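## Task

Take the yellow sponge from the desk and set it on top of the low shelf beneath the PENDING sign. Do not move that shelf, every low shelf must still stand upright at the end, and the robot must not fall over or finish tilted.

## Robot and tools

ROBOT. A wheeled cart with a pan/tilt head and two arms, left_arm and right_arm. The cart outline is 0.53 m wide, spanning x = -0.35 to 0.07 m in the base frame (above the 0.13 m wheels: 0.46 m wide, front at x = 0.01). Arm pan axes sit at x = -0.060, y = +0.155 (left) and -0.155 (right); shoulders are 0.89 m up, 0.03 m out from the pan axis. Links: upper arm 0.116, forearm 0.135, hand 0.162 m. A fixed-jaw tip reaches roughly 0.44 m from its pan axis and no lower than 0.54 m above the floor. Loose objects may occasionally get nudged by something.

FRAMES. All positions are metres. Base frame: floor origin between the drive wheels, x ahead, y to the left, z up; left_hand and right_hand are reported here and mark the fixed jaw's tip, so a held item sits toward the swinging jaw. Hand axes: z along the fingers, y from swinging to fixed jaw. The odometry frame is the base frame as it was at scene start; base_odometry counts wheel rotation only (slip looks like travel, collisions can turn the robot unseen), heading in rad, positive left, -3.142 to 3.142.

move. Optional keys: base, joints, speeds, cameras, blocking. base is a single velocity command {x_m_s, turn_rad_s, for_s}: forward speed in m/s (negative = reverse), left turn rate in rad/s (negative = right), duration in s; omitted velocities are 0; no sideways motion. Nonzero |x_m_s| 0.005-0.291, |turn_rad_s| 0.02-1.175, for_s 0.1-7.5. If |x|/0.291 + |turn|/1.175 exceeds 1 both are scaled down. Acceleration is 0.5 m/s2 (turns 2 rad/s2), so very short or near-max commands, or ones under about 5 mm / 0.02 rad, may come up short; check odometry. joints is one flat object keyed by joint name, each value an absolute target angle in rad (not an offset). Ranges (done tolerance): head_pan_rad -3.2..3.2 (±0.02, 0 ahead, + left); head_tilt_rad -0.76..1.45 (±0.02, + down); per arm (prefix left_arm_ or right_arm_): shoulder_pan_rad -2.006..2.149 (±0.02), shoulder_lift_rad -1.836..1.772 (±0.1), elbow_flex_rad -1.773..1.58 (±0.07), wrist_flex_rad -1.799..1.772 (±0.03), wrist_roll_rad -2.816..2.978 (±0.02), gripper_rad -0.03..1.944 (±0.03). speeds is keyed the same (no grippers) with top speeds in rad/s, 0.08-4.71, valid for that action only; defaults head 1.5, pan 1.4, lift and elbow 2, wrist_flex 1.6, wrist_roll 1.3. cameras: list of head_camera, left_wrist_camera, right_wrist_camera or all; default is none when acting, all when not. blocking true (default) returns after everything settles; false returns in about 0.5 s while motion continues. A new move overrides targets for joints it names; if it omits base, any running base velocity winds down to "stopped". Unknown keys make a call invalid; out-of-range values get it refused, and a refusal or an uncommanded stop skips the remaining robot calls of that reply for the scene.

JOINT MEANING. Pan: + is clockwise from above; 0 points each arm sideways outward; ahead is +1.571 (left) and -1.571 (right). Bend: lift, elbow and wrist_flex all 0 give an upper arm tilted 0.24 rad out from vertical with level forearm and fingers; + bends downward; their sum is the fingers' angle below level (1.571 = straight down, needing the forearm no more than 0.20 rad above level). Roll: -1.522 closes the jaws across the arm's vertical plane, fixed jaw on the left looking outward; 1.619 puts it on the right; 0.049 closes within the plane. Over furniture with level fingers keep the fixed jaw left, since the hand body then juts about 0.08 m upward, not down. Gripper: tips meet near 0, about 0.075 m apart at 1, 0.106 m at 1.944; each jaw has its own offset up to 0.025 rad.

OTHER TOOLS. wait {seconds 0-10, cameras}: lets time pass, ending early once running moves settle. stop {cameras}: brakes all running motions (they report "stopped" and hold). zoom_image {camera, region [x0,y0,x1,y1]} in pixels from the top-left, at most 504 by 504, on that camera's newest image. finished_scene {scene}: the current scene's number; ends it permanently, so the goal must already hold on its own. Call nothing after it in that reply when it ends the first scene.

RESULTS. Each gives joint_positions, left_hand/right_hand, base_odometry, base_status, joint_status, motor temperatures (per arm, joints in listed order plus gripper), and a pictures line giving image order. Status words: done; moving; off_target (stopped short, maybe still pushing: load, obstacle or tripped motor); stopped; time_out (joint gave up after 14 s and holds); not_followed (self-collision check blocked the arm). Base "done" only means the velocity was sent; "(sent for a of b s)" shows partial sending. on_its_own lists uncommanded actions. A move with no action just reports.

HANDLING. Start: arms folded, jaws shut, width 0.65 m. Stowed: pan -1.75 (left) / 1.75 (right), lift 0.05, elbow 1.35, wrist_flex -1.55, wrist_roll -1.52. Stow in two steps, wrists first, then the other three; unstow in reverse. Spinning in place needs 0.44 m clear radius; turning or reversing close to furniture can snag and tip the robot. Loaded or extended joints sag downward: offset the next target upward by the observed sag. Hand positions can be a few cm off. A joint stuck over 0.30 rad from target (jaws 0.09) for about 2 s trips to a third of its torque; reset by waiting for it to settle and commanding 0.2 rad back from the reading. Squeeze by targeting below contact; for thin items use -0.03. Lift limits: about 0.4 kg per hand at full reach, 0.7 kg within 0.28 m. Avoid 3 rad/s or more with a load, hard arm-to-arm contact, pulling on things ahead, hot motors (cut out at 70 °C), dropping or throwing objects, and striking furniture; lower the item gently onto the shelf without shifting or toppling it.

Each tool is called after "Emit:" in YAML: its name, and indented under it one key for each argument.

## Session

Emit:
move:
  joints: {"head_pan_rad":0.0,"head_tilt_rad":0.3}
  cameras: ["head_camera"]

Emit:
move:
  joints: {"head_pan_rad":-0.9,"head_tilt_rad":0.15}
  cameras: ["head_camera"]

Emit:
move:
  joints: {"head_pan_rad":-1.8,"head_tilt_rad":0.15}
  cameras: ["head_camera"]

Emit:
move:
  joints: {"head_pan_rad":-2.7,"head_tilt_rad":0.15}
  cameras: ["head_camera"]

Emit:
move:
  joints: {"head_pan_rad":2.7,"head_tilt_rad":0.15}
  cameras: ["head_camera"]

Emit:
move:
  joints: {"head_pan_rad":1.8,"head_tilt_rad":0.15}
  cameras: ["head_camera"]

Emit:
move:
  joints: {"head_pan_rad":0.9,"head_tilt_rad":0.15}
  cameras: ["head_camera"]

Scene clock: 1.00 s.
Motor temperatures (°C): left_arm=[30 30 29 30 30 29] | right_arm=[29 27 26 27 29 27]
move: done
base_odometry: x=+0.000 y=+0.000 heading=+0.000
base_status: not commanded
joint_positions: head_pan_rad=+0.000 head_tilt_rad=+0.292 left_arm_shoulder_pan_rad=+0.002 left_arm_shoulder_lift_rad=-1.688 left_arm_elbow_flex_rad=+1.459 left_arm_wrist_flex_rad=+0.984 left_arm_wrist_roll_rad=-0.001 left_arm_gripper_rad=+0.000 right_arm_shoulder_pan_rad=+0.004 right_arm_shoulder_lift_rad=-1.732 right_arm_elbow_flex_rad=+1.485 right_arm_wrist_flex_rad=+1.015 right_arm_wrist_roll_rad=+0.000 right_arm_gripper_rad=+0.000
joint_status: all done
left_hand: x=-0.0597 y=+0.3120 z=+0.8286 quat_wxyz=(+0.397, -0.918, +0.023, +0.009) (m; base frame)
right_hand: x=-0.0607 y=-0.3093 z=+0.8243 quat_wxyz=(+0.009, +0.024, +0.920, -0.391) (m; base frame)
pictures: head_camera
Images, in order (width x height): head_camera 644x476.

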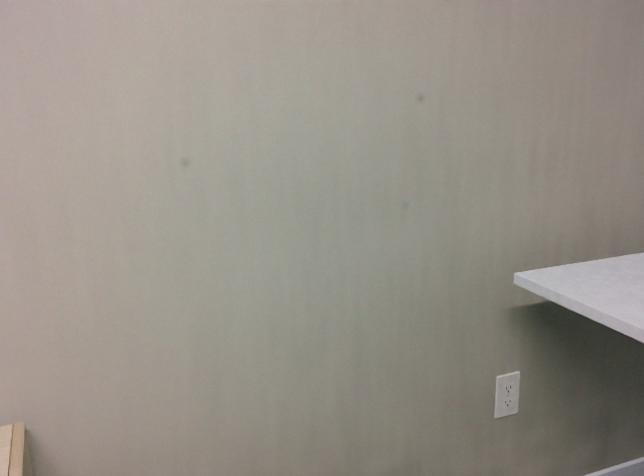

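Scene clock: 2.40 s.
move: done
base_odometry: x=+0.000 y=+0.000 heading=+0.000
base_status: not commanded
joint_positions: head_pan_rad=-0.891 head_tilt_rad=+0.161 left_arm_shoulder_pan_rad=+0.002 left_arm_shoulder_lift_rad=-1.688 left_arm_elbow_flex_rad=+1.459 left_arm_wrist_flex_rad=+0.984 left_arm_wrist_roll_rad=-0.001 left_arm_gripper_rad=+0.000 right_arm_shoulder_pan_rad=+0.004 right_arm_shoulder_lift_rad=-1.732 right_arm_elbow_flex_rad=+1.485 right_arm_wrist_flex_rad=+1.015 right_arm_wrist_roll_rad=+0.000 right_arm_gripper_rad=+0.000
joint_status: all done
left_hand: x=-0.0597 y=+0.3120 z=+0.8286 quat_wxyz=(+0.397, -0.918, +0.023, +0.009) (m; base frame)
right_hand: x=-0.0607 y=-0.3093 z=+0.8243 quat_wxyz=(+0.009, +0.024, +0.920, -0.391) (m; base frame)
pictures: head_camera
Images, in order (width x height): head_camera 644x476.

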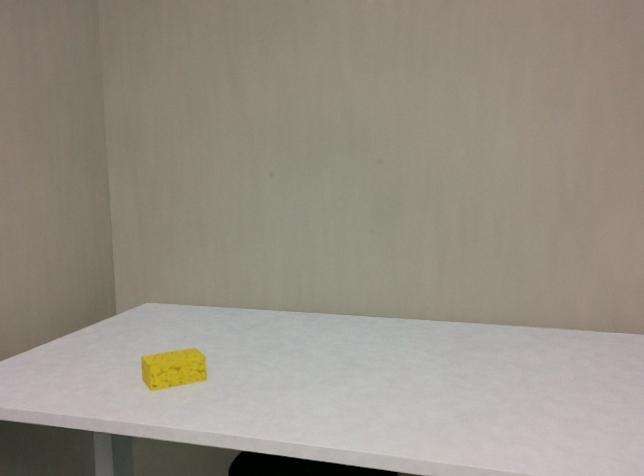

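Scene clock: 3.80 s.
move: done
base_odometry: x=+0.000 y=+0.000 heading=+0.000
base_status: not commanded
joint_positions: head_pan_rad=-1.790 head_tilt_rad=+0.161 left_arm_shoulder_pan_rad=+0.002 left_arm_shoulder_lift_rad=-1.688 left_arm_elbow_flex_rad=+1.459 left_arm_wrist_flex_rad=+0.984 left_arm_wrist_roll_rad=-0.001 left_arm_gripper_rad=+0.000 right_arm_shoulder_pan_rad=+0.004 right_arm_shoulder_lift_rad=-1.732 right_arm_elbow_flex_rad=+1.485 right_arm_wrist_flex_rad=+1.015 right_arm_wrist_roll_rad=+0.000 right_arm_gripper_rad=+0.000
joint_status: all done
left_hand: x=-0.0597 y=+0.3120 z=+0.8286 quat_wxyz=(+0.397, -0.918, +0.023, +0.009) (m; base frame)
right_hand: x=-0.0607 y=-0.3093 z=+0.8243 quat_wxyz=(+0.009, +0.024, +0.920, -0.391) (m; base frame)
pictures: head_camera
Images, in order (width x height): head_camera 644x476.

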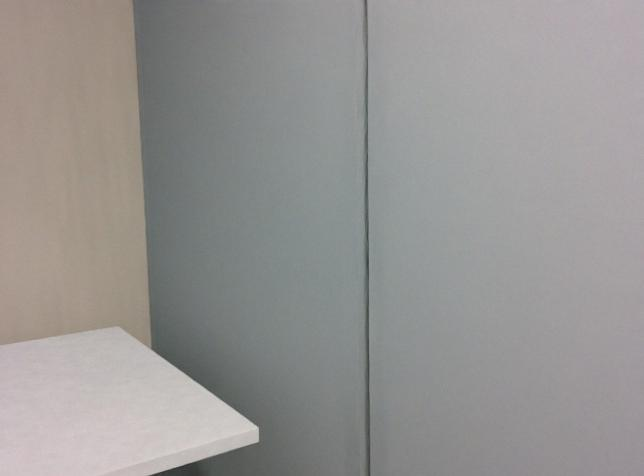

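Scene clock: 5.20 s.
move: done
base_odometry: x=+0.000 y=+0.000 heading=+0.000
base_status: not commanded
joint_positions: head_pan_rad=-2.691 head_tilt_rad=+0.161 left_arm_shoulder_pan_rad=+0.002 left_arm_shoulder_lift_rad=-1.688 left_arm_elbow_flex_rad=+1.459 left_arm_wrist_flex_rad=+0.984 left_arm_wrist_roll_rad=-0.001 left_arm_gripper_rad=+0.000 right_arm_shoulder_pan_rad=+0.004 right_arm_shoulder_lift_rad=-1.732 right_arm_elbow_flex_rad=+1.485 right_arm_wrist_flex_rad=+1.015 right_arm_wrist_roll_rad=+0.000 right_arm_gripper_rad=+0.000
joint_status: all done
left_hand: x=-0.0597 y=+0.3120 z=+0.8286 quat_wxyz=(+0.397, -0.918, +0.023, +0.009) (m; base frame)
right_hand: x=-0.0607 y=-0.3093 z=+0.8243 quat_wxyz=(+0.009, +0.024, +0.920, -0.391) (m; base frame)
pictures: head_camera
Images, in order (width x height): head_camera 644x476.

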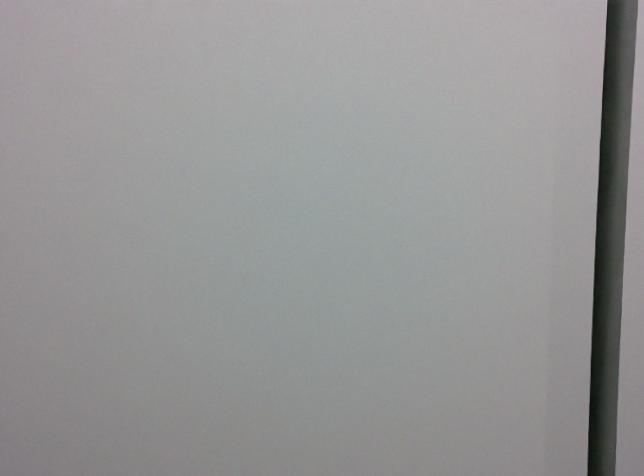

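Scene clock: 9.60 s.
move: done
base_odometry: x=+0.000 y=+0.000 heading=+0.000
base_status: not commanded
joint_positions: head_pan_rad=+2.689 head_tilt_rad=+0.161 left_arm_shoulder_pan_rad=+0.002 left_arm_shoulder_lift_rad=-1.688 left_arm_elbow_flex_rad=+1.459 left_arm_wrist_flex_rad=+0.984 left_arm_wrist_roll_rad=-0.001 left_arm_gripper_rad=+0.000 right_arm_shoulder_pan_rad=+0.004 right_arm_shoulder_lift_rad=-1.732 right_arm_elbow_flex_rad=+1.485 right_arm_wrist_flex_rad=+1.015 right_arm_wrist_roll_rad=+0.000 right_arm_gripper_rad=+0.000
joint_status: all done
left_hand: x=-0.0597 y=+0.3120 z=+0.8286 quat_wxyz=(+0.397, -0.918, +0.023, +0.009) (m; base frame)
right_hand: x=-0.0607 y=-0.3093 z=+0.8243 quat_wxyz=(+0.009, +0.024, +0.920, -0.391) (m; base frame)
pictures: head_camera
Images, in order (width x height): head_camera 644x476.

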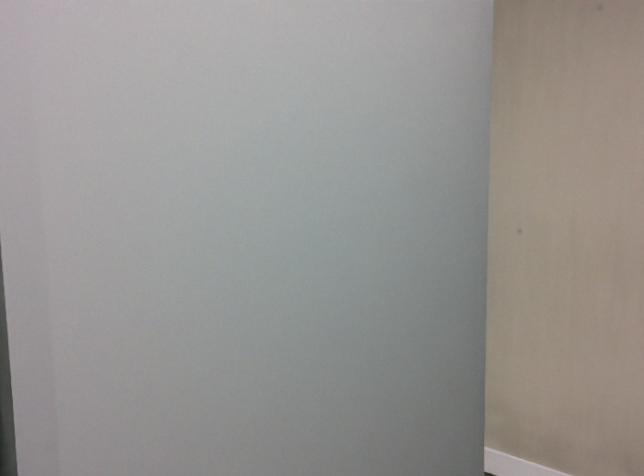

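Scene clock: 11.00 s.
move: done
base_odometry: x=+0.000 y=+0.000 heading=+0.000
base_status: not commanded
joint_positions: head_pan_rad=+1.809 head_tilt_rad=+0.161 left_arm_shoulder_pan_rad=+0.002 left_arm_shoulder_lift_rad=-1.688 left_arm_elbow_flex_rad=+1.459 left_arm_wrist_flex_rad=+0.984 left_arm_wrist_roll_rad=-0.001 left_arm_gripper_rad=+0.000 right_arm_shoulder_pan_rad=+0.004 right_arm_shoulder_lift_rad=-1.732 right_arm_elbow_flex_rad=+1.485 right_arm_wrist_flex_rad=+1.015 right_arm_wrist_roll_rad=+0.000 right_arm_gripper_rad=+0.000
joint_status: all done
left_hand: x=-0.0597 y=+0.3120 z=+0.8286 quat_wxyz=(+0.397, -0.918, +0.023, +0.009) (m; base frame)
right_hand: x=-0.0607 y=-0.3093 z=+0.8243 quat_wxyz=(+0.009, +0.024, +0.920, -0.391) (m; base frame)
pictures: head_camera
Images, in order (width x height): head_camera 644x476.

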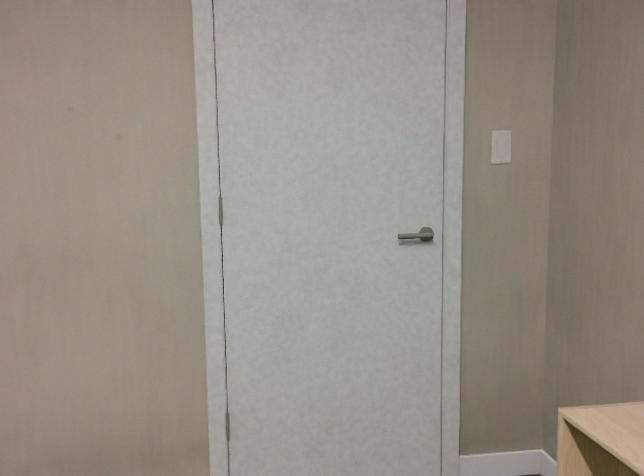

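Scene clock: 12.40 s.
move: done
base_odometry: x=+0.000 y=+0.000 heading=+0.000
base_status: not commanded
joint_positions: head_pan_rad=+0.910 head_tilt_rad=+0.161 left_arm_shoulder_pan_rad=+0.002 left_arm_shoulder_lift_rad=-1.688 left_arm_elbow_flex_rad=+1.459 left_arm_wrist_flex_rad=+0.984 left_arm_wrist_roll_rad=-0.001 left_arm_gripper_rad=+0.000 right_arm_shoulder_pan_rad=+0.004 right_arm_shoulder_lift_rad=-1.732 right_arm_elbow_flex_rad=+1.485 right_arm_wrist_flex_rad=+1.015 right_arm_wrist_roll_rad=+0.000 right_arm_gripper_rad=+0.000
joint_status: all done
left_hand: x=-0.0597 y=+0.3120 z=+0.8286 quat_wxyz=(+0.397, -0.918, +0.023, +0.009) (m; base frame)
right_hand: x=-0.0607 y=-0.3093 z=+0.8243 quat_wxyz=(+0.009, +0.024, +0.920, -0.391) (m; base frame)
pictures: head_camera
Images, in order (width x height): head_camera 644x476.

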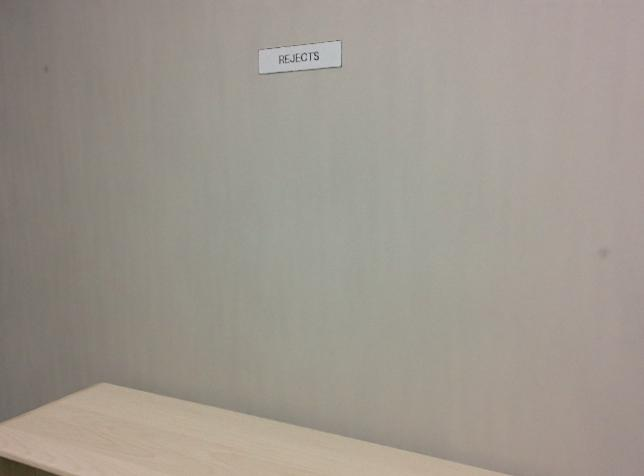

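Emit:
move:
  base: {"turn_rad_s":-0.5,"for_s":1.17}
  joints: {"head_pan_rad":0.0,"head_tilt_rad":0.6}

Emit:
move:
  base: {"x_m_s":0.2,"for_s":3.1}

Emit:
move:
  base: {"turn_rad_s":-0.5,"for_s":1.21}
  cameras: ["head_camera"]

Emit:
move:
  joints: {"head_pan_rad":0.0,"head_tilt_rad":1.15}
  cameras: ["head_camera"]

Scene clock: 69.20 s.
move: done
base_odometry: x=+0.000 y=+0.000 heading=-0.583
base_status: done (sent for 1.17 of 1.17 s)
joint_positions: head_pan_rad=+0.009 head_tilt_rad=+0.593 left_arm_shoulder_pan_rad=+0.005 left_arm_shoulder_lift_rad=-1.688 left_arm_elbow_flex_rad=+1.459 left_arm_wrist_flex_rad=+0.984 left_arm_wrist_roll_rad=-0.001 left_arm_gripper_rad=+0.000 right_arm_shoulder_pan_rad=+0.001 right_arm_shoulder_lift_rad=-1.732 right_arm_elbow_flex_rad=+1.485 right_arm_wrist_flex_rad=+1.015 right_arm_wrist_roll_rad=+0.000 right_arm_gripper_rad=+0.000
joint_status: all done
left_hand: x=-0.0592 y=+0.3120 z=+0.8286 quat_wxyz=(+0.397, -0.918, +0.025, +0.009) (m; base frame)
right_hand: x=-0.0602 y=-0.3093 z=+0.8243 quat_wxyz=(+0.009, +0.023, +0.920, -0.391) (m; base frame)
pictures: none

Scene clock: 73.37 s.
move: done
base_odometry: x=+0.517 y=-0.343 heading=-0.584
base_status: done (sent for 3.1 of 3.1 s)
joint_positions: head_pan_rad=+0.009 head_tilt_rad=+0.593 left_arm_shoulder_pan_rad=-0.001 left_arm_shoulder_lift_rad=-1.688 left_arm_elbow_flex_rad=+1.459 left_arm_wrist_flex_rad=+0.984 left_arm_wrist_roll_rad=-0.001 left_arm_gripper_rad=+0.000 right_arm_shoulder_pan_rad=+0.001 right_arm_shoulder_lift_rad=-1.732 right_arm_elbow_flex_rad=+1.485 right_arm_wrist_flex_rad=+1.015 right_arm_wrist_roll_rad=+0.000 right_arm_gripper_rad=+0.000
joint_status: not commanded
left_hand: x=-0.0602 y=+0.3120 z=+0.8286 quat_wxyz=(+0.397, -0.918, +0.022, +0.010) (m; base frame)
right_hand: x=-0.0602 y=-0.3093 z=+0.8243 quat_wxyz=(+0.009, +0.023, +0.920, -0.391) (m; base frame)
pictures: none

Scene clock: 75.23 s.
move: done
base_odometry: x=+0.517 y=-0.342 heading=-1.183
base_status: done (sent for 1.2 of 1.2 s)
joint_positions: head_pan_rad=+0.009 head_tilt_rad=+0.593 left_arm_shoulder_pan_rad=+0.002 left_arm_shoulder_lift_rad=-1.688 left_arm_elbow_flex_rad=+1.459 left_arm_wrist_flex_rad=+0.984 left_arm_wrist_roll_rad=-0.001 left_arm_gripper_rad=+0.000 right_arm_shoulder_pan_rad=+0.003 right_arm_shoulder_lift_rad=-1.732 right_arm_elbow_flex_rad=+1.485 right_arm_wrist_flex_rad=+1.015 right_arm_wrist_roll_rad=+0.000 right_arm_gripper_rad=+0.000
joint_status: not commanded
left_hand: x=-0.0597 y=+0.3120 z=+0.8286 quat_wxyz=(+0.397, -0.918, +0.023, +0.009) (m; base frame)
right_hand: x=-0.0604 y=-0.3093 z=+0.8243 quat_wxyz=(+0.009, +0.024, +0.920, -0.391) (m; base frame)
pictures: head_camera
Images, in order (width x height): head_camera 644x476.

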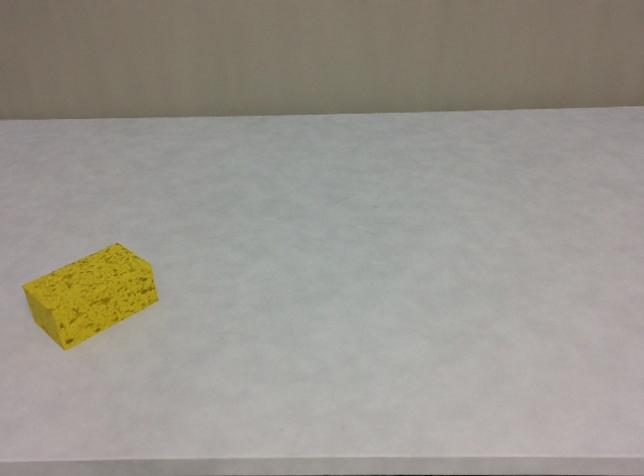

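Scene clock: 76.40 s.
move: done
base_odometry: x=+0.517 y=-0.342 heading=-1.183
base_status: not commanded
joint_positions: head_pan_rad=+0.009 head_tilt_rad=+1.145 left_arm_shoulder_pan_rad=+0.002 left_arm_shoulder_lift_rad=-1.688 left_arm_elbow_flex_rad=+1.459 left_arm_wrist_flex_rad=+0.984 left_arm_wrist_roll_rad=-0.001 left_arm_gripper_rad=+0.000 right_arm_shoulder_pan_rad=+0.003 right_arm_shoulder_lift_rad=-1.732 right_arm_elbow_flex_rad=+1.485 right_arm_wrist_flex_rad=+1.015 right_arm_wrist_roll_rad=+0.000 right_arm_gripper_rad=+0.000
joint_status: all done
left_hand: x=-0.0597 y=+0.3120 z=+0.8286 quat_wxyz=(+0.397, -0.918, +0.023, +0.009) (m; base frame)
right_hand: x=-0.0604 y=-0.3093 z=+0.8243 quat_wxyz=(+0.009, +0.024, +0.920, -0.391) (m; base frame)
pictures: head_camera
Images, in order (width x height): head_camera 644x476.

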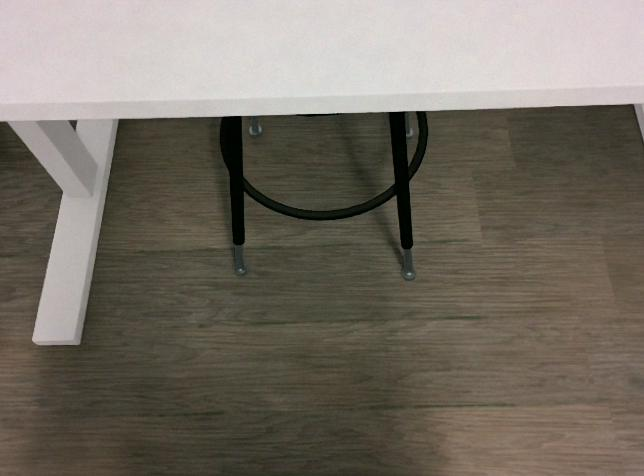

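Emit:
move:
  base: {"turn_rad_s":-0.4,"for_s":0.77}

Emit:
move:
  base: {"x_m_s":-0.15,"for_s":1.27}

Emit:
move:
  base: {"turn_rad_s":0.4,"for_s":1.37}

Emit:
move:
  base: {"x_m_s":0.15,"for_s":1.53}

Emit:
move:
  base: {"turn_rad_s":-0.4,"for_s":0.63}
  joints: {"head_tilt_rad":0.75,"head_pan_rad":0.3}
  cameras: ["head_camera"]

Scene clock: 99.40 s.
move: done
base_odometry: x=+0.517 y=-0.342 heading=-1.491
base_status: done (sent for 0.77 of 0.77 s)
joint_positions: head_pan_rad=+0.009 head_tilt_rad=+1.145 left_arm_shoulder_pan_rad=-0.006 left_arm_shoulder_lift_rad=-1.688 left_arm_elbow_flex_rad=+1.459 left_arm_wrist_flex_rad=+0.984 left_arm_wrist_roll_rad=-0.001 left_arm_gripper_rad=+0.000 right_arm_shoulder_pan_rad=+0.000 right_arm_shoulder_lift_rad=-1.732 right_arm_elbow_flex_rad=+1.485 right_arm_wrist_flex_rad=+1.015 right_arm_wrist_roll_rad=+0.000 right_arm_gripper_rad=+0.000
joint_status: not commanded
left_hand: x=-0.0609 y=+0.3120 z=+0.8286 quat_wxyz=(+0.397, -0.918, +0.020, +0.011) (m; base frame)
right_hand: x=-0.0599 y=-0.3093 z=+0.8243 quat_wxyz=(+0.010, +0.022, +0.920, -0.391) (m; base frame)
pictures: none

Scene clock: 101.70 s.
move: done
base_odometry: x=+0.502 y=-0.153 heading=-1.493
base_status: done (sent for 1.27 of 1.27 s)
joint_positions: head_pan_rad=+0.009 head_tilt_rad=+1.145 left_arm_shoulder_pan_rad=+0.002 left_arm_shoulder_lift_rad=-1.688 left_arm_elbow_flex_rad=+1.459 left_arm_wrist_flex_rad=+0.984 left_arm_wrist_roll_rad=-0.001 left_arm_gripper_rad=+0.000 right_arm_shoulder_pan_rad=-0.002 right_arm_shoulder_lift_rad=-1.732 right_arm_elbow_flex_rad=+1.485 right_arm_wrist_flex_rad=+1.015 right_arm_wrist_roll_rad=+0.000 right_arm_gripper_rad=+0.000
joint_status: not commanded
left_hand: x=-0.0597 y=+0.3120 z=+0.8286 quat_wxyz=(+0.397, -0.918, +0.023, +0.009) (m; base frame)
right_hand: x=-0.0597 y=-0.3093 z=+0.8243 quat_wxyz=(+0.010, +0.021, +0.920, -0.390) (m; base frame)
pictures: none

Scene clock: 103.70 s.
move: done
base_odometry: x=+0.502 y=-0.153 heading=-0.942
base_status: done (sent for 1.37 of 1.37 s)
joint_positions: head_pan_rad=+0.009 head_tilt_rad=+1.145 left_arm_shoulder_pan_rad=-0.001 left_arm_shoulder_lift_rad=-1.688 left_arm_elbow_flex_rad=+1.459 left_arm_wrist_flex_rad=+0.984 left_arm_wrist_roll_rad=-0.001 left_arm_gripper_rad=+0.000 right_arm_shoulder_pan_rad=-0.002 right_arm_shoulder_lift_rad=-1.732 right_arm_elbow_flex_rad=+1.485 right_arm_wrist_flex_rad=+1.015 right_arm_wrist_roll_rad=+0.000 right_arm_gripper_rad=+0.000
joint_status: not commanded
left_hand: x=-0.0602 y=+0.3120 z=+0.8286 quat_wxyz=(+0.397, -0.918, +0.022, +0.010) (m; base frame)
right_hand: x=-0.0597 y=-0.3093 z=+0.8243 quat_wxyz=(+0.010, +0.021, +0.920, -0.390) (m; base frame)
pictures: none

Scene clock: 106.10 s.
move: done
base_odometry: x=+0.638 y=-0.339 heading=-0.942
base_status: done (sent for 1.53 of 1.53 s)
joint_positions: head_pan_rad=+0.009 head_tilt_rad=+1.145 left_arm_shoulder_pan_rad=-0.003 left_arm_shoulder_lift_rad=-1.688 left_arm_elbow_flex_rad=+1.459 left_arm_wrist_flex_rad=+0.984 left_arm_wrist_roll_rad=-0.001 left_arm_gripper_rad=+0.000 right_arm_shoulder_pan_rad=+0.000 right_arm_shoulder_lift_rad=-1.732 right_arm_elbow_flex_rad=+1.485 right_arm_wrist_flex_rad=+1.015 right_arm_wrist_roll_rad=+0.000 right_arm_gripper_rad=+0.000
joint_status: not commanded
left_hand: x=-0.0604 y=+0.3120 z=+0.8286 quat_wxyz=(+0.397, -0.918, +0.021, +0.010) (m; base frame)
right_hand: x=-0.0599 y=-0.3093 z=+0.8243 quat_wxyz=(+0.010, +0.022, +0.920, -0.391) (m; base frame)
pictures: none

Scene clock: 107.37 s.
move: done
base_odometry: x=+0.638 y=-0.339 heading=-1.198
base_status: done (sent for 0.63 of 0.63 s)
joint_positions: head_pan_rad=+0.290 head_tilt_rad=+0.764 left_arm_shoulder_pan_rad=+0.000 left_arm_shoulder_lift_rad=-1.688 left_arm_elbow_flex_rad=+1.459 left_arm_wrist_flex_rad=+0.984 left_arm_wrist_roll_rad=-0.001 left_arm_gripper_rad=+0.000 right_arm_shoulder_pan_rad=+0.000 right_arm_shoulder_lift_rad=-1.732 right_arm_elbow_flex_rad=+1.485 right_arm_wrist_flex_rad=+1.015 right_arm_wrist_roll_rad=+0.000 right_arm_gripper_rad=+0.000
joint_status: all done
left_hand: x=-0.0600 y=+0.3120 z=+0.8286 quat_wxyz=(+0.397, -0.918, +0.023, +0.010) (m; base frame)
right_hand: x=-0.0599 y=-0.3093 z=+0.8243 quat_wxyz=(+0.010, +0.022, +0.920, -0.391) (m; base frame)
pictures: head_camera
Images, in order (width x height): head_camera 644x476.

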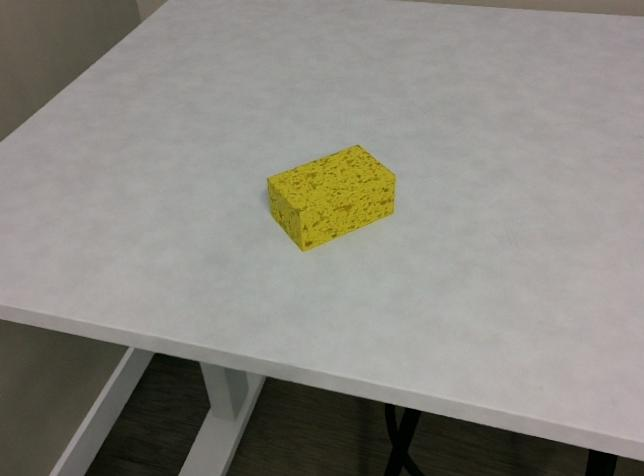

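Emit:
move:
  joints: {"left_arm_shoulder_lift_rad":-0.6,"left_arm_elbow_flex_rad":0.6,"left_arm_wrist_flex_rad":0.6,"left_arm_wrist_roll_rad":-2.26,"left_arm_gripper_rad":1.65,"head_tilt_rad":1.0,"head_pan_rad":0.2}

Emit:
move:
  joints: {"left_arm_shoulder_pan_rad":1.47}

Emit:
move:
  joints: {"left_arm_shoulder_lift_rad":0.52,"left_arm_elbow_flex_rad":-0.87,"left_arm_wrist_flex_rad":0.9}

Emit:
move:
  base: {"x_m_s":0.1,"for_s":1.75}
  cameras: ["head_camera","left_wrist_camera"]

Scene clock: 127.30 s.
move: done
base_odometry: x=+0.638 y=-0.339 heading=-1.198
base_status: not commanded
joint_positions: head_pan_rad=+0.209 head_tilt_rad=+0.994 left_arm_shoulder_pan_rad=+0.000 left_arm_shoulder_lift_rad=-0.601 left_arm_elbow_flex_rad=+0.639 left_arm_wrist_flex_rad=+0.612 left_arm_wrist_roll_rad=-2.256 left_arm_gripper_rad=+1.641 right_arm_shoulder_pan_rad=+0.000 right_arm_shoulder_lift_rad=-1.732 right_arm_elbow_flex_rad=+1.485 right_arm_wrist_flex_rad=+1.015 right_arm_wrist_roll_rad=+0.000 right_arm_gripper_rad=+0.000
joint_status: all done
left_hand: x=-0.0658 y=+0.4107 z=+0.9096 quat_wxyz=(+0.181, -0.364, +0.819, +0.406) (m; base frame)
right_hand: x=-0.0599 y=-0.3093 z=+0.8243 quat_wxyz=(+0.010, +0.022, +0.920, -0.391) (m; base frame)
pictures: none

Scene clock: 129.30 s.
move: done
base_odometry: x=+0.638 y=-0.339 heading=-1.198
base_status: not commanded
joint_positions: head_pan_rad=+0.209 head_tilt_rad=+0.994 left_arm_shoulder_pan_rad=+1.462 left_arm_shoulder_lift_rad=-0.601 left_arm_elbow_flex_rad=+0.639 left_arm_wrist_flex_rad=+0.612 left_arm_wrist_roll_rad=-2.256 left_arm_gripper_rad=+1.641 right_arm_shoulder_pan_rad=+0.001 right_arm_shoulder_lift_rad=-1.732 right_arm_elbow_flex_rad=+1.485 right_arm_wrist_flex_rad=+1.015 right_arm_wrist_roll_rad=+0.000 right_arm_gripper_rad=+0.000
joint_status: all done
left_hand: x=+0.1936 y=+0.1886 z=+0.9096 quat_wxyz=(+0.405, +0.275, +0.853, +0.182) (m; base frame)
right_hand: x=-0.0602 y=-0.3093 z=+0.8243 quat_wxyz=(+0.009, +0.023, +0.920, -0.391) (m; base frame)
pictures: none

Scene clock: 130.97 s.
move: done
base_odometry: x=+0.638 y=-0.339 heading=-1.198
base_status: not commanded
joint_positions: head_pan_rad=+0.209 head_tilt_rad=+0.994 left_arm_shoulder_pan_rad=+1.462 left_arm_shoulder_lift_rad=+0.531 left_arm_elbow_flex_rad=-0.832 left_arm_wrist_flex_rad=+0.898 left_arm_wrist_roll_rad=-2.256 left_arm_gripper_rad=+1.641 right_arm_shoulder_pan_rad=+0.001 right_arm_shoulder_lift_rad=-1.732 right_arm_elbow_flex_rad=+1.485 right_arm_wrist_flex_rad=+1.015 right_arm_wrist_roll_rad=+0.000 right_arm_gripper_rad=+0.000
joint_status: all done
left_hand: x=+0.3117 y=+0.2015 z=+0.9359 quat_wxyz=(+0.427, +0.272, +0.841, +0.191) (m; base frame)
right_hand: x=-0.0602 y=-0.3093 z=+0.8243 quat_wxyz=(+0.009, +0.023, +0.920, -0.391) (m; base frame)
pictures: none

Scene clock: 133.47 s.
move: done
base_odometry: x=+0.702 y=-0.504 heading=-1.199
base_status: done (sent for 1.77 of 1.77 s)
joint_positions: head_pan_rad=+0.209 head_tilt_rad=+0.994 left_arm_shoulder_pan_rad=+1.462 left_arm_shoulder_lift_rad=+0.533 left_arm_elbow_flex_rad=-0.834 left_arm_wrist_flex_rad=+0.898 left_arm_wrist_roll_rad=-2.256 left_arm_gripper_rad=+1.641 right_arm_shoulder_pan_rad=+0.000 right_arm_shoulder_lift_rad=-1.732 right_arm_elbow_flex_rad=+1.485 right_arm_wrist_flex_rad=+1.015 right_arm_wrist_roll_rad=+0.000 right_arm_gripper_rad=+0.000
joint_status: not commanded
left_hand: x=+0.3118 y=+0.2015 z=+0.9357 quat_wxyz=(+0.427, +0.272, +0.841, +0.191) (m; base frame)
right_hand: x=-0.0599 y=-0.3093 z=+0.8243 quat_wxyz=(+0.010, +0.022, +0.920, -0.391) (m; base frame)
pictures: head_camera, left_wrist_camera
Images, in order (width x height): head_camera 644x476, left_wrist_camera 644x476.

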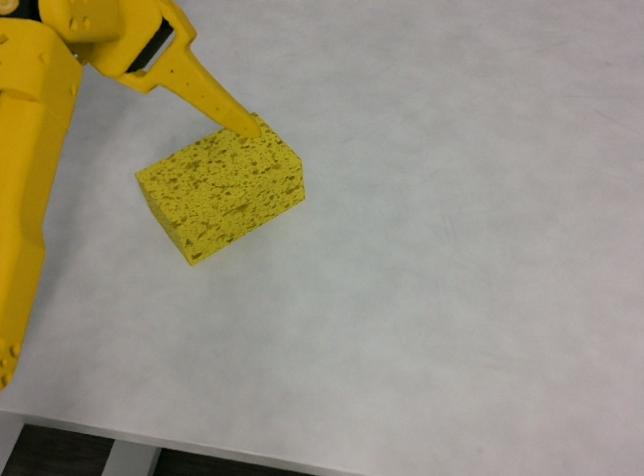

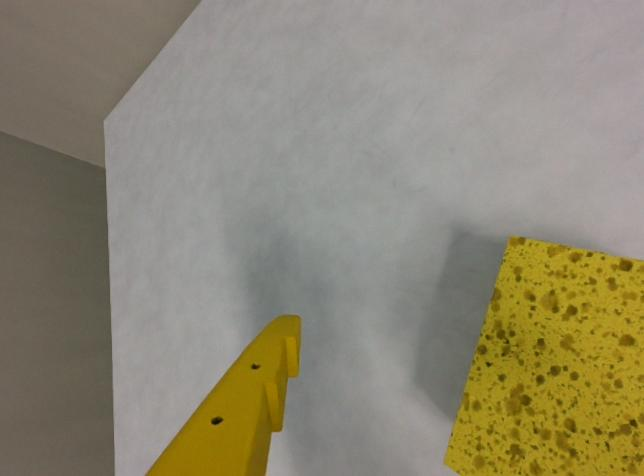

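Emit:
move:
  joints: {"left_arm_shoulder_lift_rad":0.53,"left_arm_elbow_flex_rad":-0.4,"left_arm_wrist_flex_rad":0.5,"left_arm_wrist_roll_rad":-2.4}
  speeds: {"left_arm_elbow_flex_rad":0.6,"left_arm_wrist_flex_rad":0.6}
  cameras: ["head_camera","left_wrist_camera"]

Scene clock: 144.90 s.
move: done
base_odometry: x=+0.702 y=-0.504 heading=-1.199
base_status: not commanded
joint_positions: head_pan_rad=+0.209 head_tilt_rad=+0.994 left_arm_shoulder_pan_rad=+1.462 left_arm_shoulder_lift_rad=+0.542 left_arm_elbow_flex_rad=-0.395 left_arm_wrist_flex_rad=+0.513 left_arm_wrist_roll_rad=-2.397 left_arm_gripper_rad=+1.641 right_arm_shoulder_pan_rad=+0.000 right_arm_shoulder_lift_rad=-1.732 right_arm_elbow_flex_rad=+1.485 right_arm_wrist_flex_rad=+1.015 right_arm_wrist_roll_rad=+0.000 right_arm_gripper_rad=+0.000
joint_status: all done
left_hand: x=+0.3144 y=+0.2010 z=+0.8677 quat_wxyz=(+0.388, +0.336, +0.833, +0.208) (m; base frame)
right_hand: x=-0.0599 y=-0.3093 z=+0.8243 quat_wxyz=(+0.010, +0.022, +0.920, -0.391) (m; base frame)
pictures: head_camera, left_wrist_camera
Images, in order (width x height): head_camera 644x476, left_wrist_camera 644x476.

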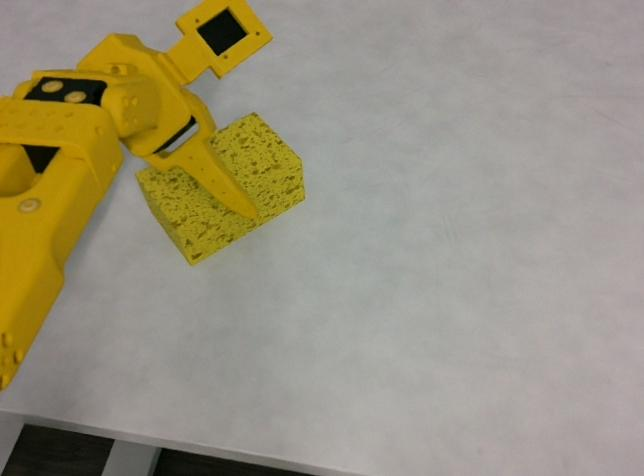

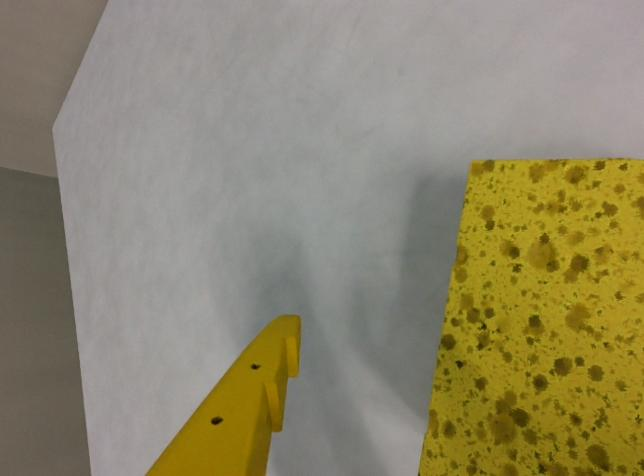

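Emit:
move:
  joints: {"left_arm_shoulder_pan_rad":1.46,"left_arm_shoulder_lift_rad":0.54,"left_arm_elbow_flex_rad":-0.12,"left_arm_wrist_flex_rad":0.26}
  speeds: {"left_arm_elbow_flex_rad":0.4,"left_arm_wrist_flex_rad":0.4}
  cameras: ["head_camera","left_wrist_camera"]

Scene clock: 152.00 s.
move: done
base_odometry: x=+0.702 y=-0.504 heading=-1.199
base_status: not commanded
joint_positions: head_pan_rad=+0.209 head_tilt_rad=+0.994 left_arm_shoulder_pan_rad=+1.462 left_arm_shoulder_lift_rad=+0.553 left_arm_elbow_flex_rad=-0.118 left_arm_wrist_flex_rad=+0.273 left_arm_wrist_roll_rad=-2.397 left_arm_gripper_rad=+1.641 right_arm_shoulder_pan_rad=+0.000 right_arm_shoulder_lift_rad=-1.732 right_arm_elbow_flex_rad=+1.485 right_arm_wrist_flex_rad=+1.015 right_arm_wrist_roll_rad=+0.000 right_arm_gripper_rad=+0.000
joint_status: all done
left_hand: x=+0.3009 y=+0.1995 z=+0.8230 quat_wxyz=(+0.368, +0.339, +0.843, +0.197) (m; base frame)
right_hand: x=-0.0599 y=-0.3093 z=+0.8243 quat_wxyz=(+0.010, +0.022, +0.920, -0.391) (m; base frame)
pictures: head_camera, left_wrist_camera
Images, in order (width x height): head_camera 644x476, left_wrist_camera 644x476.

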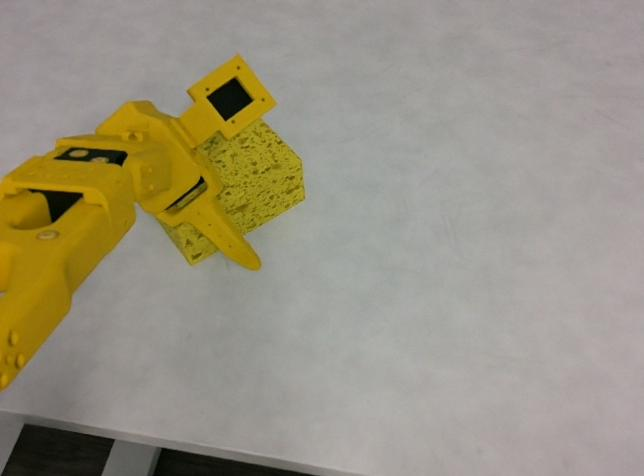

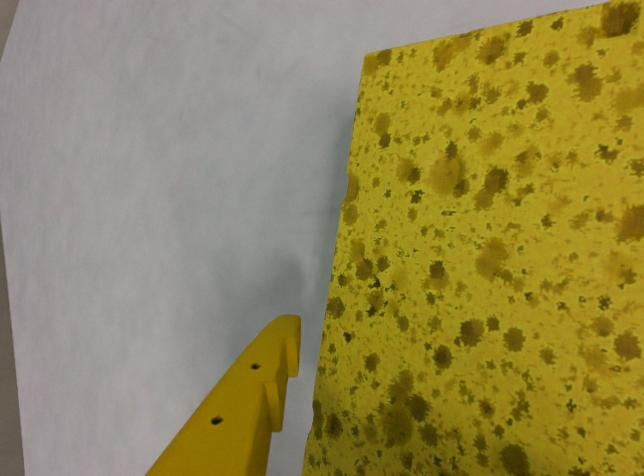

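Emit:
move:
  joints: {"left_arm_shoulder_pan_rad":1.435,"left_arm_shoulder_lift_rad":0.54,"left_arm_elbow_flex_rad":0.02,"left_arm_wrist_flex_rad":0.13}
  speeds: {"left_arm_elbow_flex_rad":0.4,"left_arm_wrist_flex_rad":0.4}
  cameras: ["left_wrist_camera"]

Emit:
move:
  joints: {"left_arm_gripper_rad":0.45}
  cameras: ["head_camera","left_wrist_camera"]

Emit:
move:
  joints: {"left_arm_gripper_rad":0.8}

Scene clock: 158.37 s.
move: done
base_odometry: x=+0.702 y=-0.504 heading=-1.199
base_status: not commanded
joint_positions: head_pan_rad=+0.209 head_tilt_rad=+0.994 left_arm_shoulder_pan_rad=+1.436 left_arm_shoulder_lift_rad=+0.553 left_arm_elbow_flex_rad=+0.022 left_arm_wrist_flex_rad=+0.142 left_arm_wrist_roll_rad=-2.397 left_arm_gripper_rad=+1.641 right_arm_shoulder_pan_rad=+0.000 right_arm_shoulder_lift_rad=-1.732 right_arm_elbow_flex_rad=+1.485 right_arm_wrist_flex_rad=+1.015 right_arm_wrist_roll_rad=+0.000 right_arm_gripper_rad=+0.000
joint_status: all done
left_hand: x=+0.2904 y=+0.2077 z=+0.8052 quat_wxyz=(+0.363, +0.329, +0.849, +0.200) (m; base frame)
right_hand: x=-0.0599 y=-0.3093 z=+0.8243 quat_wxyz=(+0.010, +0.022, +0.920, -0.391) (m; base frame)
pictures: left_wrist_camera
Images, in order (width x height): left_wrist_camera 644x476.

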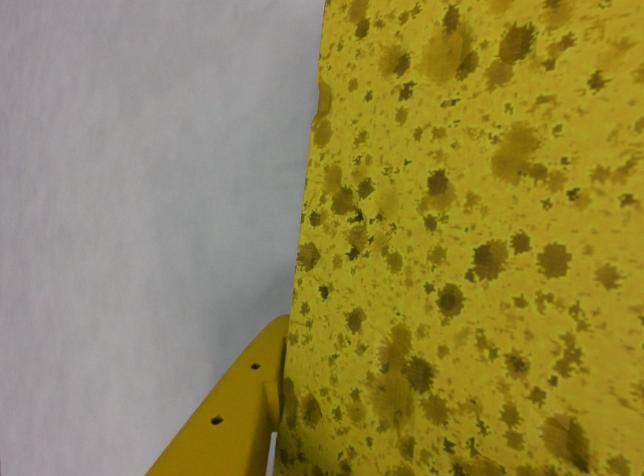

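Scene clock: 159.50 s.
move: off_target
base_odometry: x=+0.702 y=-0.504 heading=-1.199
base_status: not commanded
joint_positions: head_pan_rad=+0.208 head_tilt_rad=+0.994 left_arm_shoulder_pan_rad=+1.445 left_arm_shoulder_lift_rad=+0.539 left_arm_elbow_flex_rad=+0.013 left_arm_wrist_flex_rad=+0.128 left_arm_wrist_roll_rad=-2.400 left_arm_gripper_rad=+0.485 right_arm_shoulder_pan_rad=+0.000 right_arm_shoulder_lift_rad=-1.732 right_arm_elbow_flex_rad=+1.485 right_arm_wrist_flex_rad=+1.015 right_arm_wrist_roll_rad=+0.000 right_arm_gripper_rad=+0.000
joint_status: left_arm_gripper_rad off_target (ended at +0.485, target +0.450)
left_hand: x=+0.2950 y=+0.2049 z=+0.8137 quat_wxyz=(+0.378, +0.331, +0.839, +0.207) (m; base frame)
right_hand: x=-0.0599 y=-0.3093 z=+0.8243 quat_wxyz=(+0.010, +0.022, +0.920, -0.391) (m; base frame)
pictures: head_camera, left_wrist_camera
Images, in order (width x height): head_camera 644x476, left_wrist_camera 644x476.

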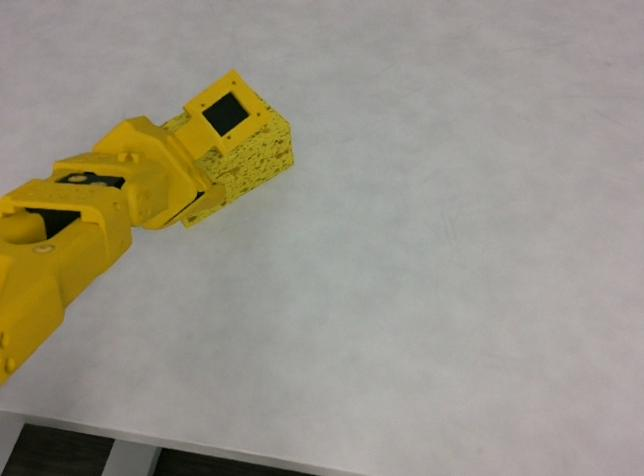

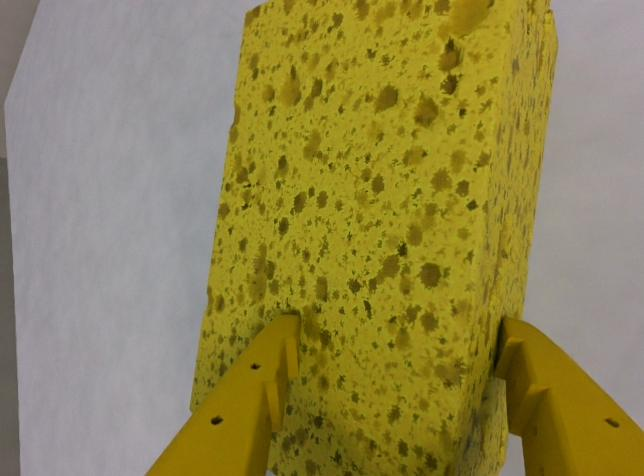

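Scene clock: 160.17 s.
move: done
base_odometry: x=+0.702 y=-0.504 heading=-1.199
base_status: not commanded
joint_positions: head_pan_rad=+0.208 head_tilt_rad=+0.994 left_arm_shoulder_pan_rad=+1.445 left_arm_shoulder_lift_rad=+0.539 left_arm_elbow_flex_rad=+0.013 left_arm_wrist_flex_rad=+0.126 left_arm_wrist_roll_rad=-2.400 left_arm_gripper_rad=+0.792 right_arm_shoulder_pan_rad=+0.000 right_arm_shoulder_lift_rad=-1.732 right_arm_elbow_flex_rad=+1.485 right_arm_wrist_flex_rad=+1.015 right_arm_wrist_roll_rad=+0.000 right_arm_gripper_rad=+0.000
joint_status: all done
left_hand: x=+0.2951 y=+0.2049 z=+0.8139 quat_wxyz=(+0.379, +0.331, +0.839, +0.208) (m; base frame)
right_hand: x=-0.0599 y=-0.3093 z=+0.8243 quat_wxyz=(+0.010, +0.022, +0.920, -0.391) (m; base frame)
pictures: none

Emit:
move:
  joints: {"left_arm_elbow_flex_rad":-0.45,"left_arm_wrist_flex_rad":0.55,"left_arm_gripper_rad":1.75}
  speeds: {"left_arm_elbow_flex_rad":0.8,"left_arm_wrist_flex_rad":0.8}

Emit:
move:
  joints: {"left_arm_shoulder_pan_rad":1.38,"left_arm_shoulder_lift_rad":0.62,"left_arm_elbow_flex_rad":-0.78,"left_arm_wrist_flex_rad":1.0,"left_arm_wrist_roll_rad":-2.3}
  cameras: ["head_camera","left_wrist_camera"]

Scene clock: 172.73 s.
move: done
base_odometry: x=+0.702 y=-0.504 heading=-1.199
base_status: not commanded
joint_positions: head_pan_rad=+0.208 head_tilt_rad=+0.994 left_arm_shoulder_pan_rad=+1.441 left_arm_shoulder_lift_rad=+0.553 left_arm_elbow_flex_rad=-0.412 left_arm_wrist_flex_rad=+0.548 left_arm_wrist_roll_rad=-2.400 left_arm_gripper_rad=+1.743 right_arm_shoulder_pan_rad=+0.000 right_arm_shoulder_lift_rad=-1.732 right_arm_elbow_flex_rad=+1.485 right_arm_wrist_flex_rad=+1.015 right_arm_wrist_roll_rad=+0.000 right_arm_gripper_rad=+0.000
joint_status: all done
left_hand: x=+0.3115 y=+0.2088 z=+0.8639 quat_wxyz=(+0.374, +0.330, +0.842, +0.206) (m; base frame)
right_hand: x=-0.0599 y=-0.3093 z=+0.8243 quat_wxyz=(+0.010, +0.022, +0.920, -0.391) (m; base frame)
pictures: none

Scene clock: 173.87 s.
move: done
base_odometry: x=+0.702 y=-0.504 heading=-1.199
base_status: not commanded
joint_positions: head_pan_rad=+0.208 head_tilt_rad=+0.994 left_arm_shoulder_pan_rad=+1.381 left_arm_shoulder_lift_rad=+0.636 left_arm_elbow_flex_rad=-0.743 left_arm_wrist_flex_rad=+0.998 left_arm_wrist_roll_rad=-2.306 left_arm_gripper_rad=+1.743 right_arm_shoulder_pan_rad=+0.000 right_arm_shoulder_lift_rad=-1.732 right_arm_elbow_flex_rad=+1.485 right_arm_wrist_flex_rad=+1.015 right_arm_wrist_roll_rad=+0.000 right_arm_gripper_rad=+0.000
joint_status: all done
left_hand: x=+0.2911 y=+0.2282 z=+0.8664 quat_wxyz=(+0.295, +0.276, +0.901, +0.156) (m; base frame)
right_hand: x=-0.0599 y=-0.3093 z=+0.8243 quat_wxyz=(+0.010, +0.022, +0.920, -0.391) (m; base frame)
pictures: head_camera, left_wrist_camera
Images, in order (width x height): head_camera 644x476, left_wrist_camera 644x476.

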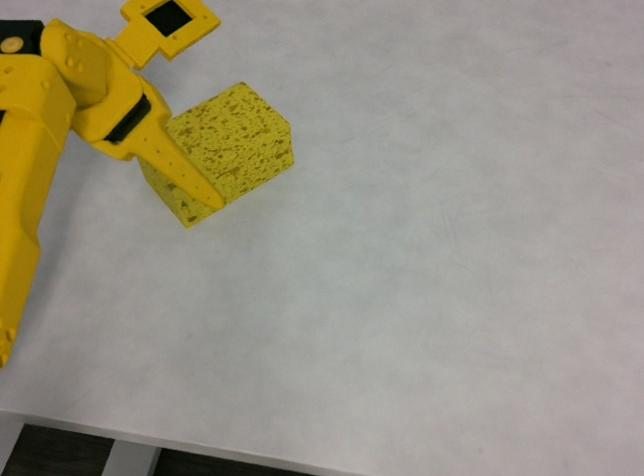

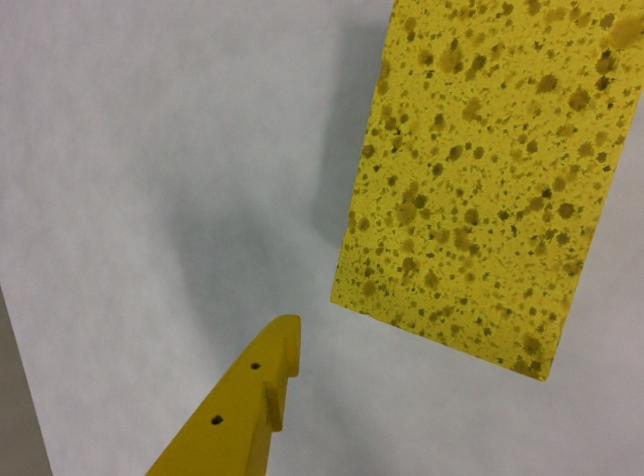

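Emit:
move:
  base: {"x_m_s":0.05,"for_s":0.4}
  joints: {"left_arm_shoulder_pan_rad":1.40,"left_arm_shoulder_lift_rad":0.53,"left_arm_elbow_flex_rad":-0.5,"left_arm_wrist_flex_rad":0.75,"left_arm_wrist_roll_rad":-2.4}
  cameras: ["head_camera","left_wrist_camera"]

Scene clock: 186.27 s.
move: done
base_odometry: x=+0.709 y=-0.522 heading=-1.198
base_status: done (sent for 0.4 of 0.4 s)
joint_positions: head_pan_rad=+0.208 head_tilt_rad=+0.994 left_arm_shoulder_pan_rad=+1.395 left_arm_shoulder_lift_rad=+0.596 left_arm_elbow_flex_rad=-0.496 left_arm_wrist_flex_rad=+0.761 left_arm_wrist_roll_rad=-2.395 left_arm_gripper_rad=+1.743 right_arm_shoulder_pan_rad=+0.001 right_arm_shoulder_lift_rad=-1.732 right_arm_elbow_flex_rad=+1.485 right_arm_wrist_flex_rad=+1.015 right_arm_wrist_roll_rad=+0.000 right_arm_gripper_rad=+0.000
joint_status: all done
left_hand: x=+0.2942 y=+0.2232 z=+0.8454 quat_wxyz=(+0.301, +0.320, +0.881, +0.174) (m; base frame)
right_hand: x=-0.0602 y=-0.3093 z=+0.8243 quat_wxyz=(+0.009, +0.023, +0.920, -0.391) (m; base frame)
pictures: head_camera, left_wrist_camera
Images, in order (width x height): head_camera 644x476, left_wrist_camera 644x476.

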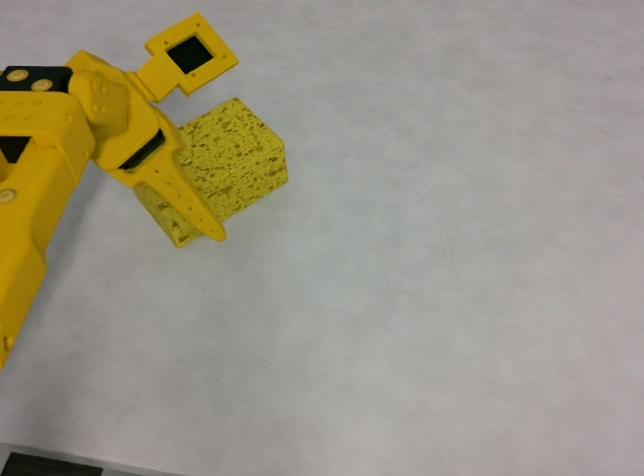

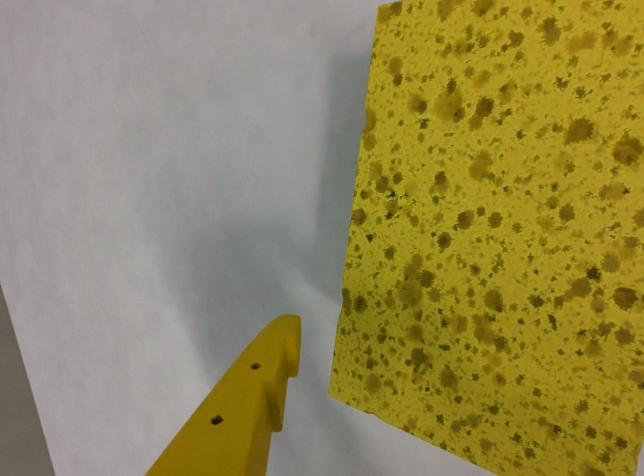

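Emit:
move:
  joints: {"left_arm_shoulder_pan_rad":1.365,"left_arm_shoulder_lift_rad":0.66,"left_arm_elbow_flex_rad":-0.48,"left_arm_wrist_flex_rad":0.54}
  cameras: ["left_wrist_camera"]

Emit:
move:
  joints: {"left_arm_shoulder_lift_rad":0.75,"left_arm_elbow_flex_rad":-0.38,"left_arm_wrist_flex_rad":0.37}
  speeds: {"left_arm_elbow_flex_rad":0.4,"left_arm_wrist_flex_rad":0.4,"left_arm_shoulder_lift_rad":0.4}
  cameras: ["head_camera","left_wrist_camera"]

Scene clock: 201.17 s.
move: done
base_odometry: x=+0.709 y=-0.522 heading=-1.198
base_status: not commanded
joint_positions: head_pan_rad=+0.208 head_tilt_rad=+0.994 left_arm_shoulder_pan_rad=+1.370 left_arm_shoulder_lift_rad=+0.672 left_arm_elbow_flex_rad=-0.477 left_arm_wrist_flex_rad=+0.553 left_arm_wrist_roll_rad=-2.401 left_arm_gripper_rad=+1.743 right_arm_shoulder_pan_rad=+0.001 right_arm_shoulder_lift_rad=-1.732 right_arm_elbow_flex_rad=+1.485 right_arm_wrist_flex_rad=+1.015 right_arm_wrist_roll_rad=+0.000 right_arm_gripper_rad=+0.000
joint_status: all done
left_hand: x=+0.3088 y=+0.2352 z=+0.8386 quat_wxyz=(+0.343, +0.305, +0.864, +0.205) (m; base frame)
right_hand: x=-0.0602 y=-0.3093 z=+0.8243 quat_wxyz=(+0.009, +0.023, +0.920, -0.391) (m; base frame)
pictures: left_wrist_camera
Images, in order (width x height): left_wrist_camera 644x476.

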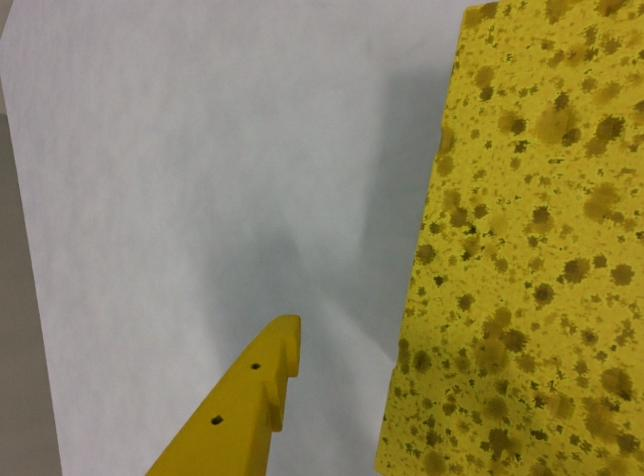

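Scene clock: 202.13 s.
move: done
base_odometry: x=+0.709 y=-0.522 heading=-1.198
base_status: not commanded
joint_positions: head_pan_rad=+0.208 head_tilt_rad=+0.994 left_arm_shoulder_pan_rad=+1.365 left_arm_shoulder_lift_rad=+0.764 left_arm_elbow_flex_rad=-0.378 left_arm_wrist_flex_rad=+0.382 left_arm_wrist_roll_rad=-2.404 left_arm_gripper_rad=+1.743 right_arm_shoulder_pan_rad=+0.001 right_arm_shoulder_lift_rad=-1.732 right_arm_elbow_flex_rad=+1.485 right_arm_wrist_flex_rad=+1.015 right_arm_wrist_roll_rad=+0.000 right_arm_gripper_rad=+0.000
joint_status: all done
left_hand: x=+0.3061 y=+0.2364 z=+0.8026 quat_wxyz=(+0.334, +0.306, +0.868, +0.202) (m; base frame)
right_hand: x=-0.0602 y=-0.3093 z=+0.8243 quat_wxyz=(+0.009, +0.023, +0.920, -0.391) (m; base frame)
pictures: head_camera, left_wrist_camera
Images, in order (width x height): head_camera 644x476, left_wrist_camera 644x476.

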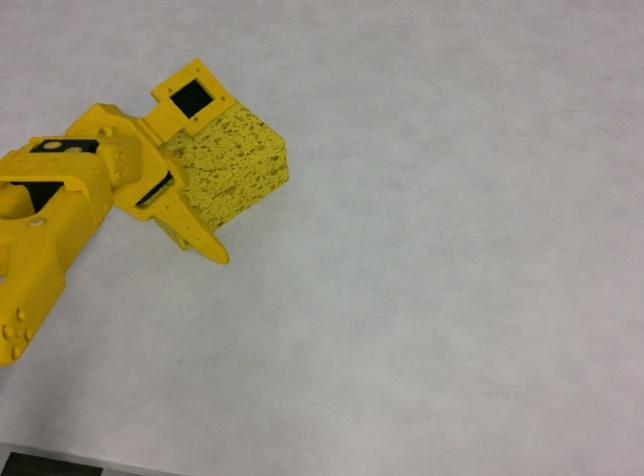

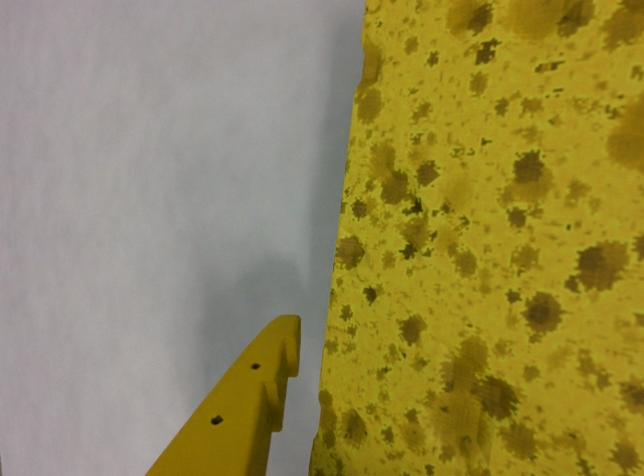

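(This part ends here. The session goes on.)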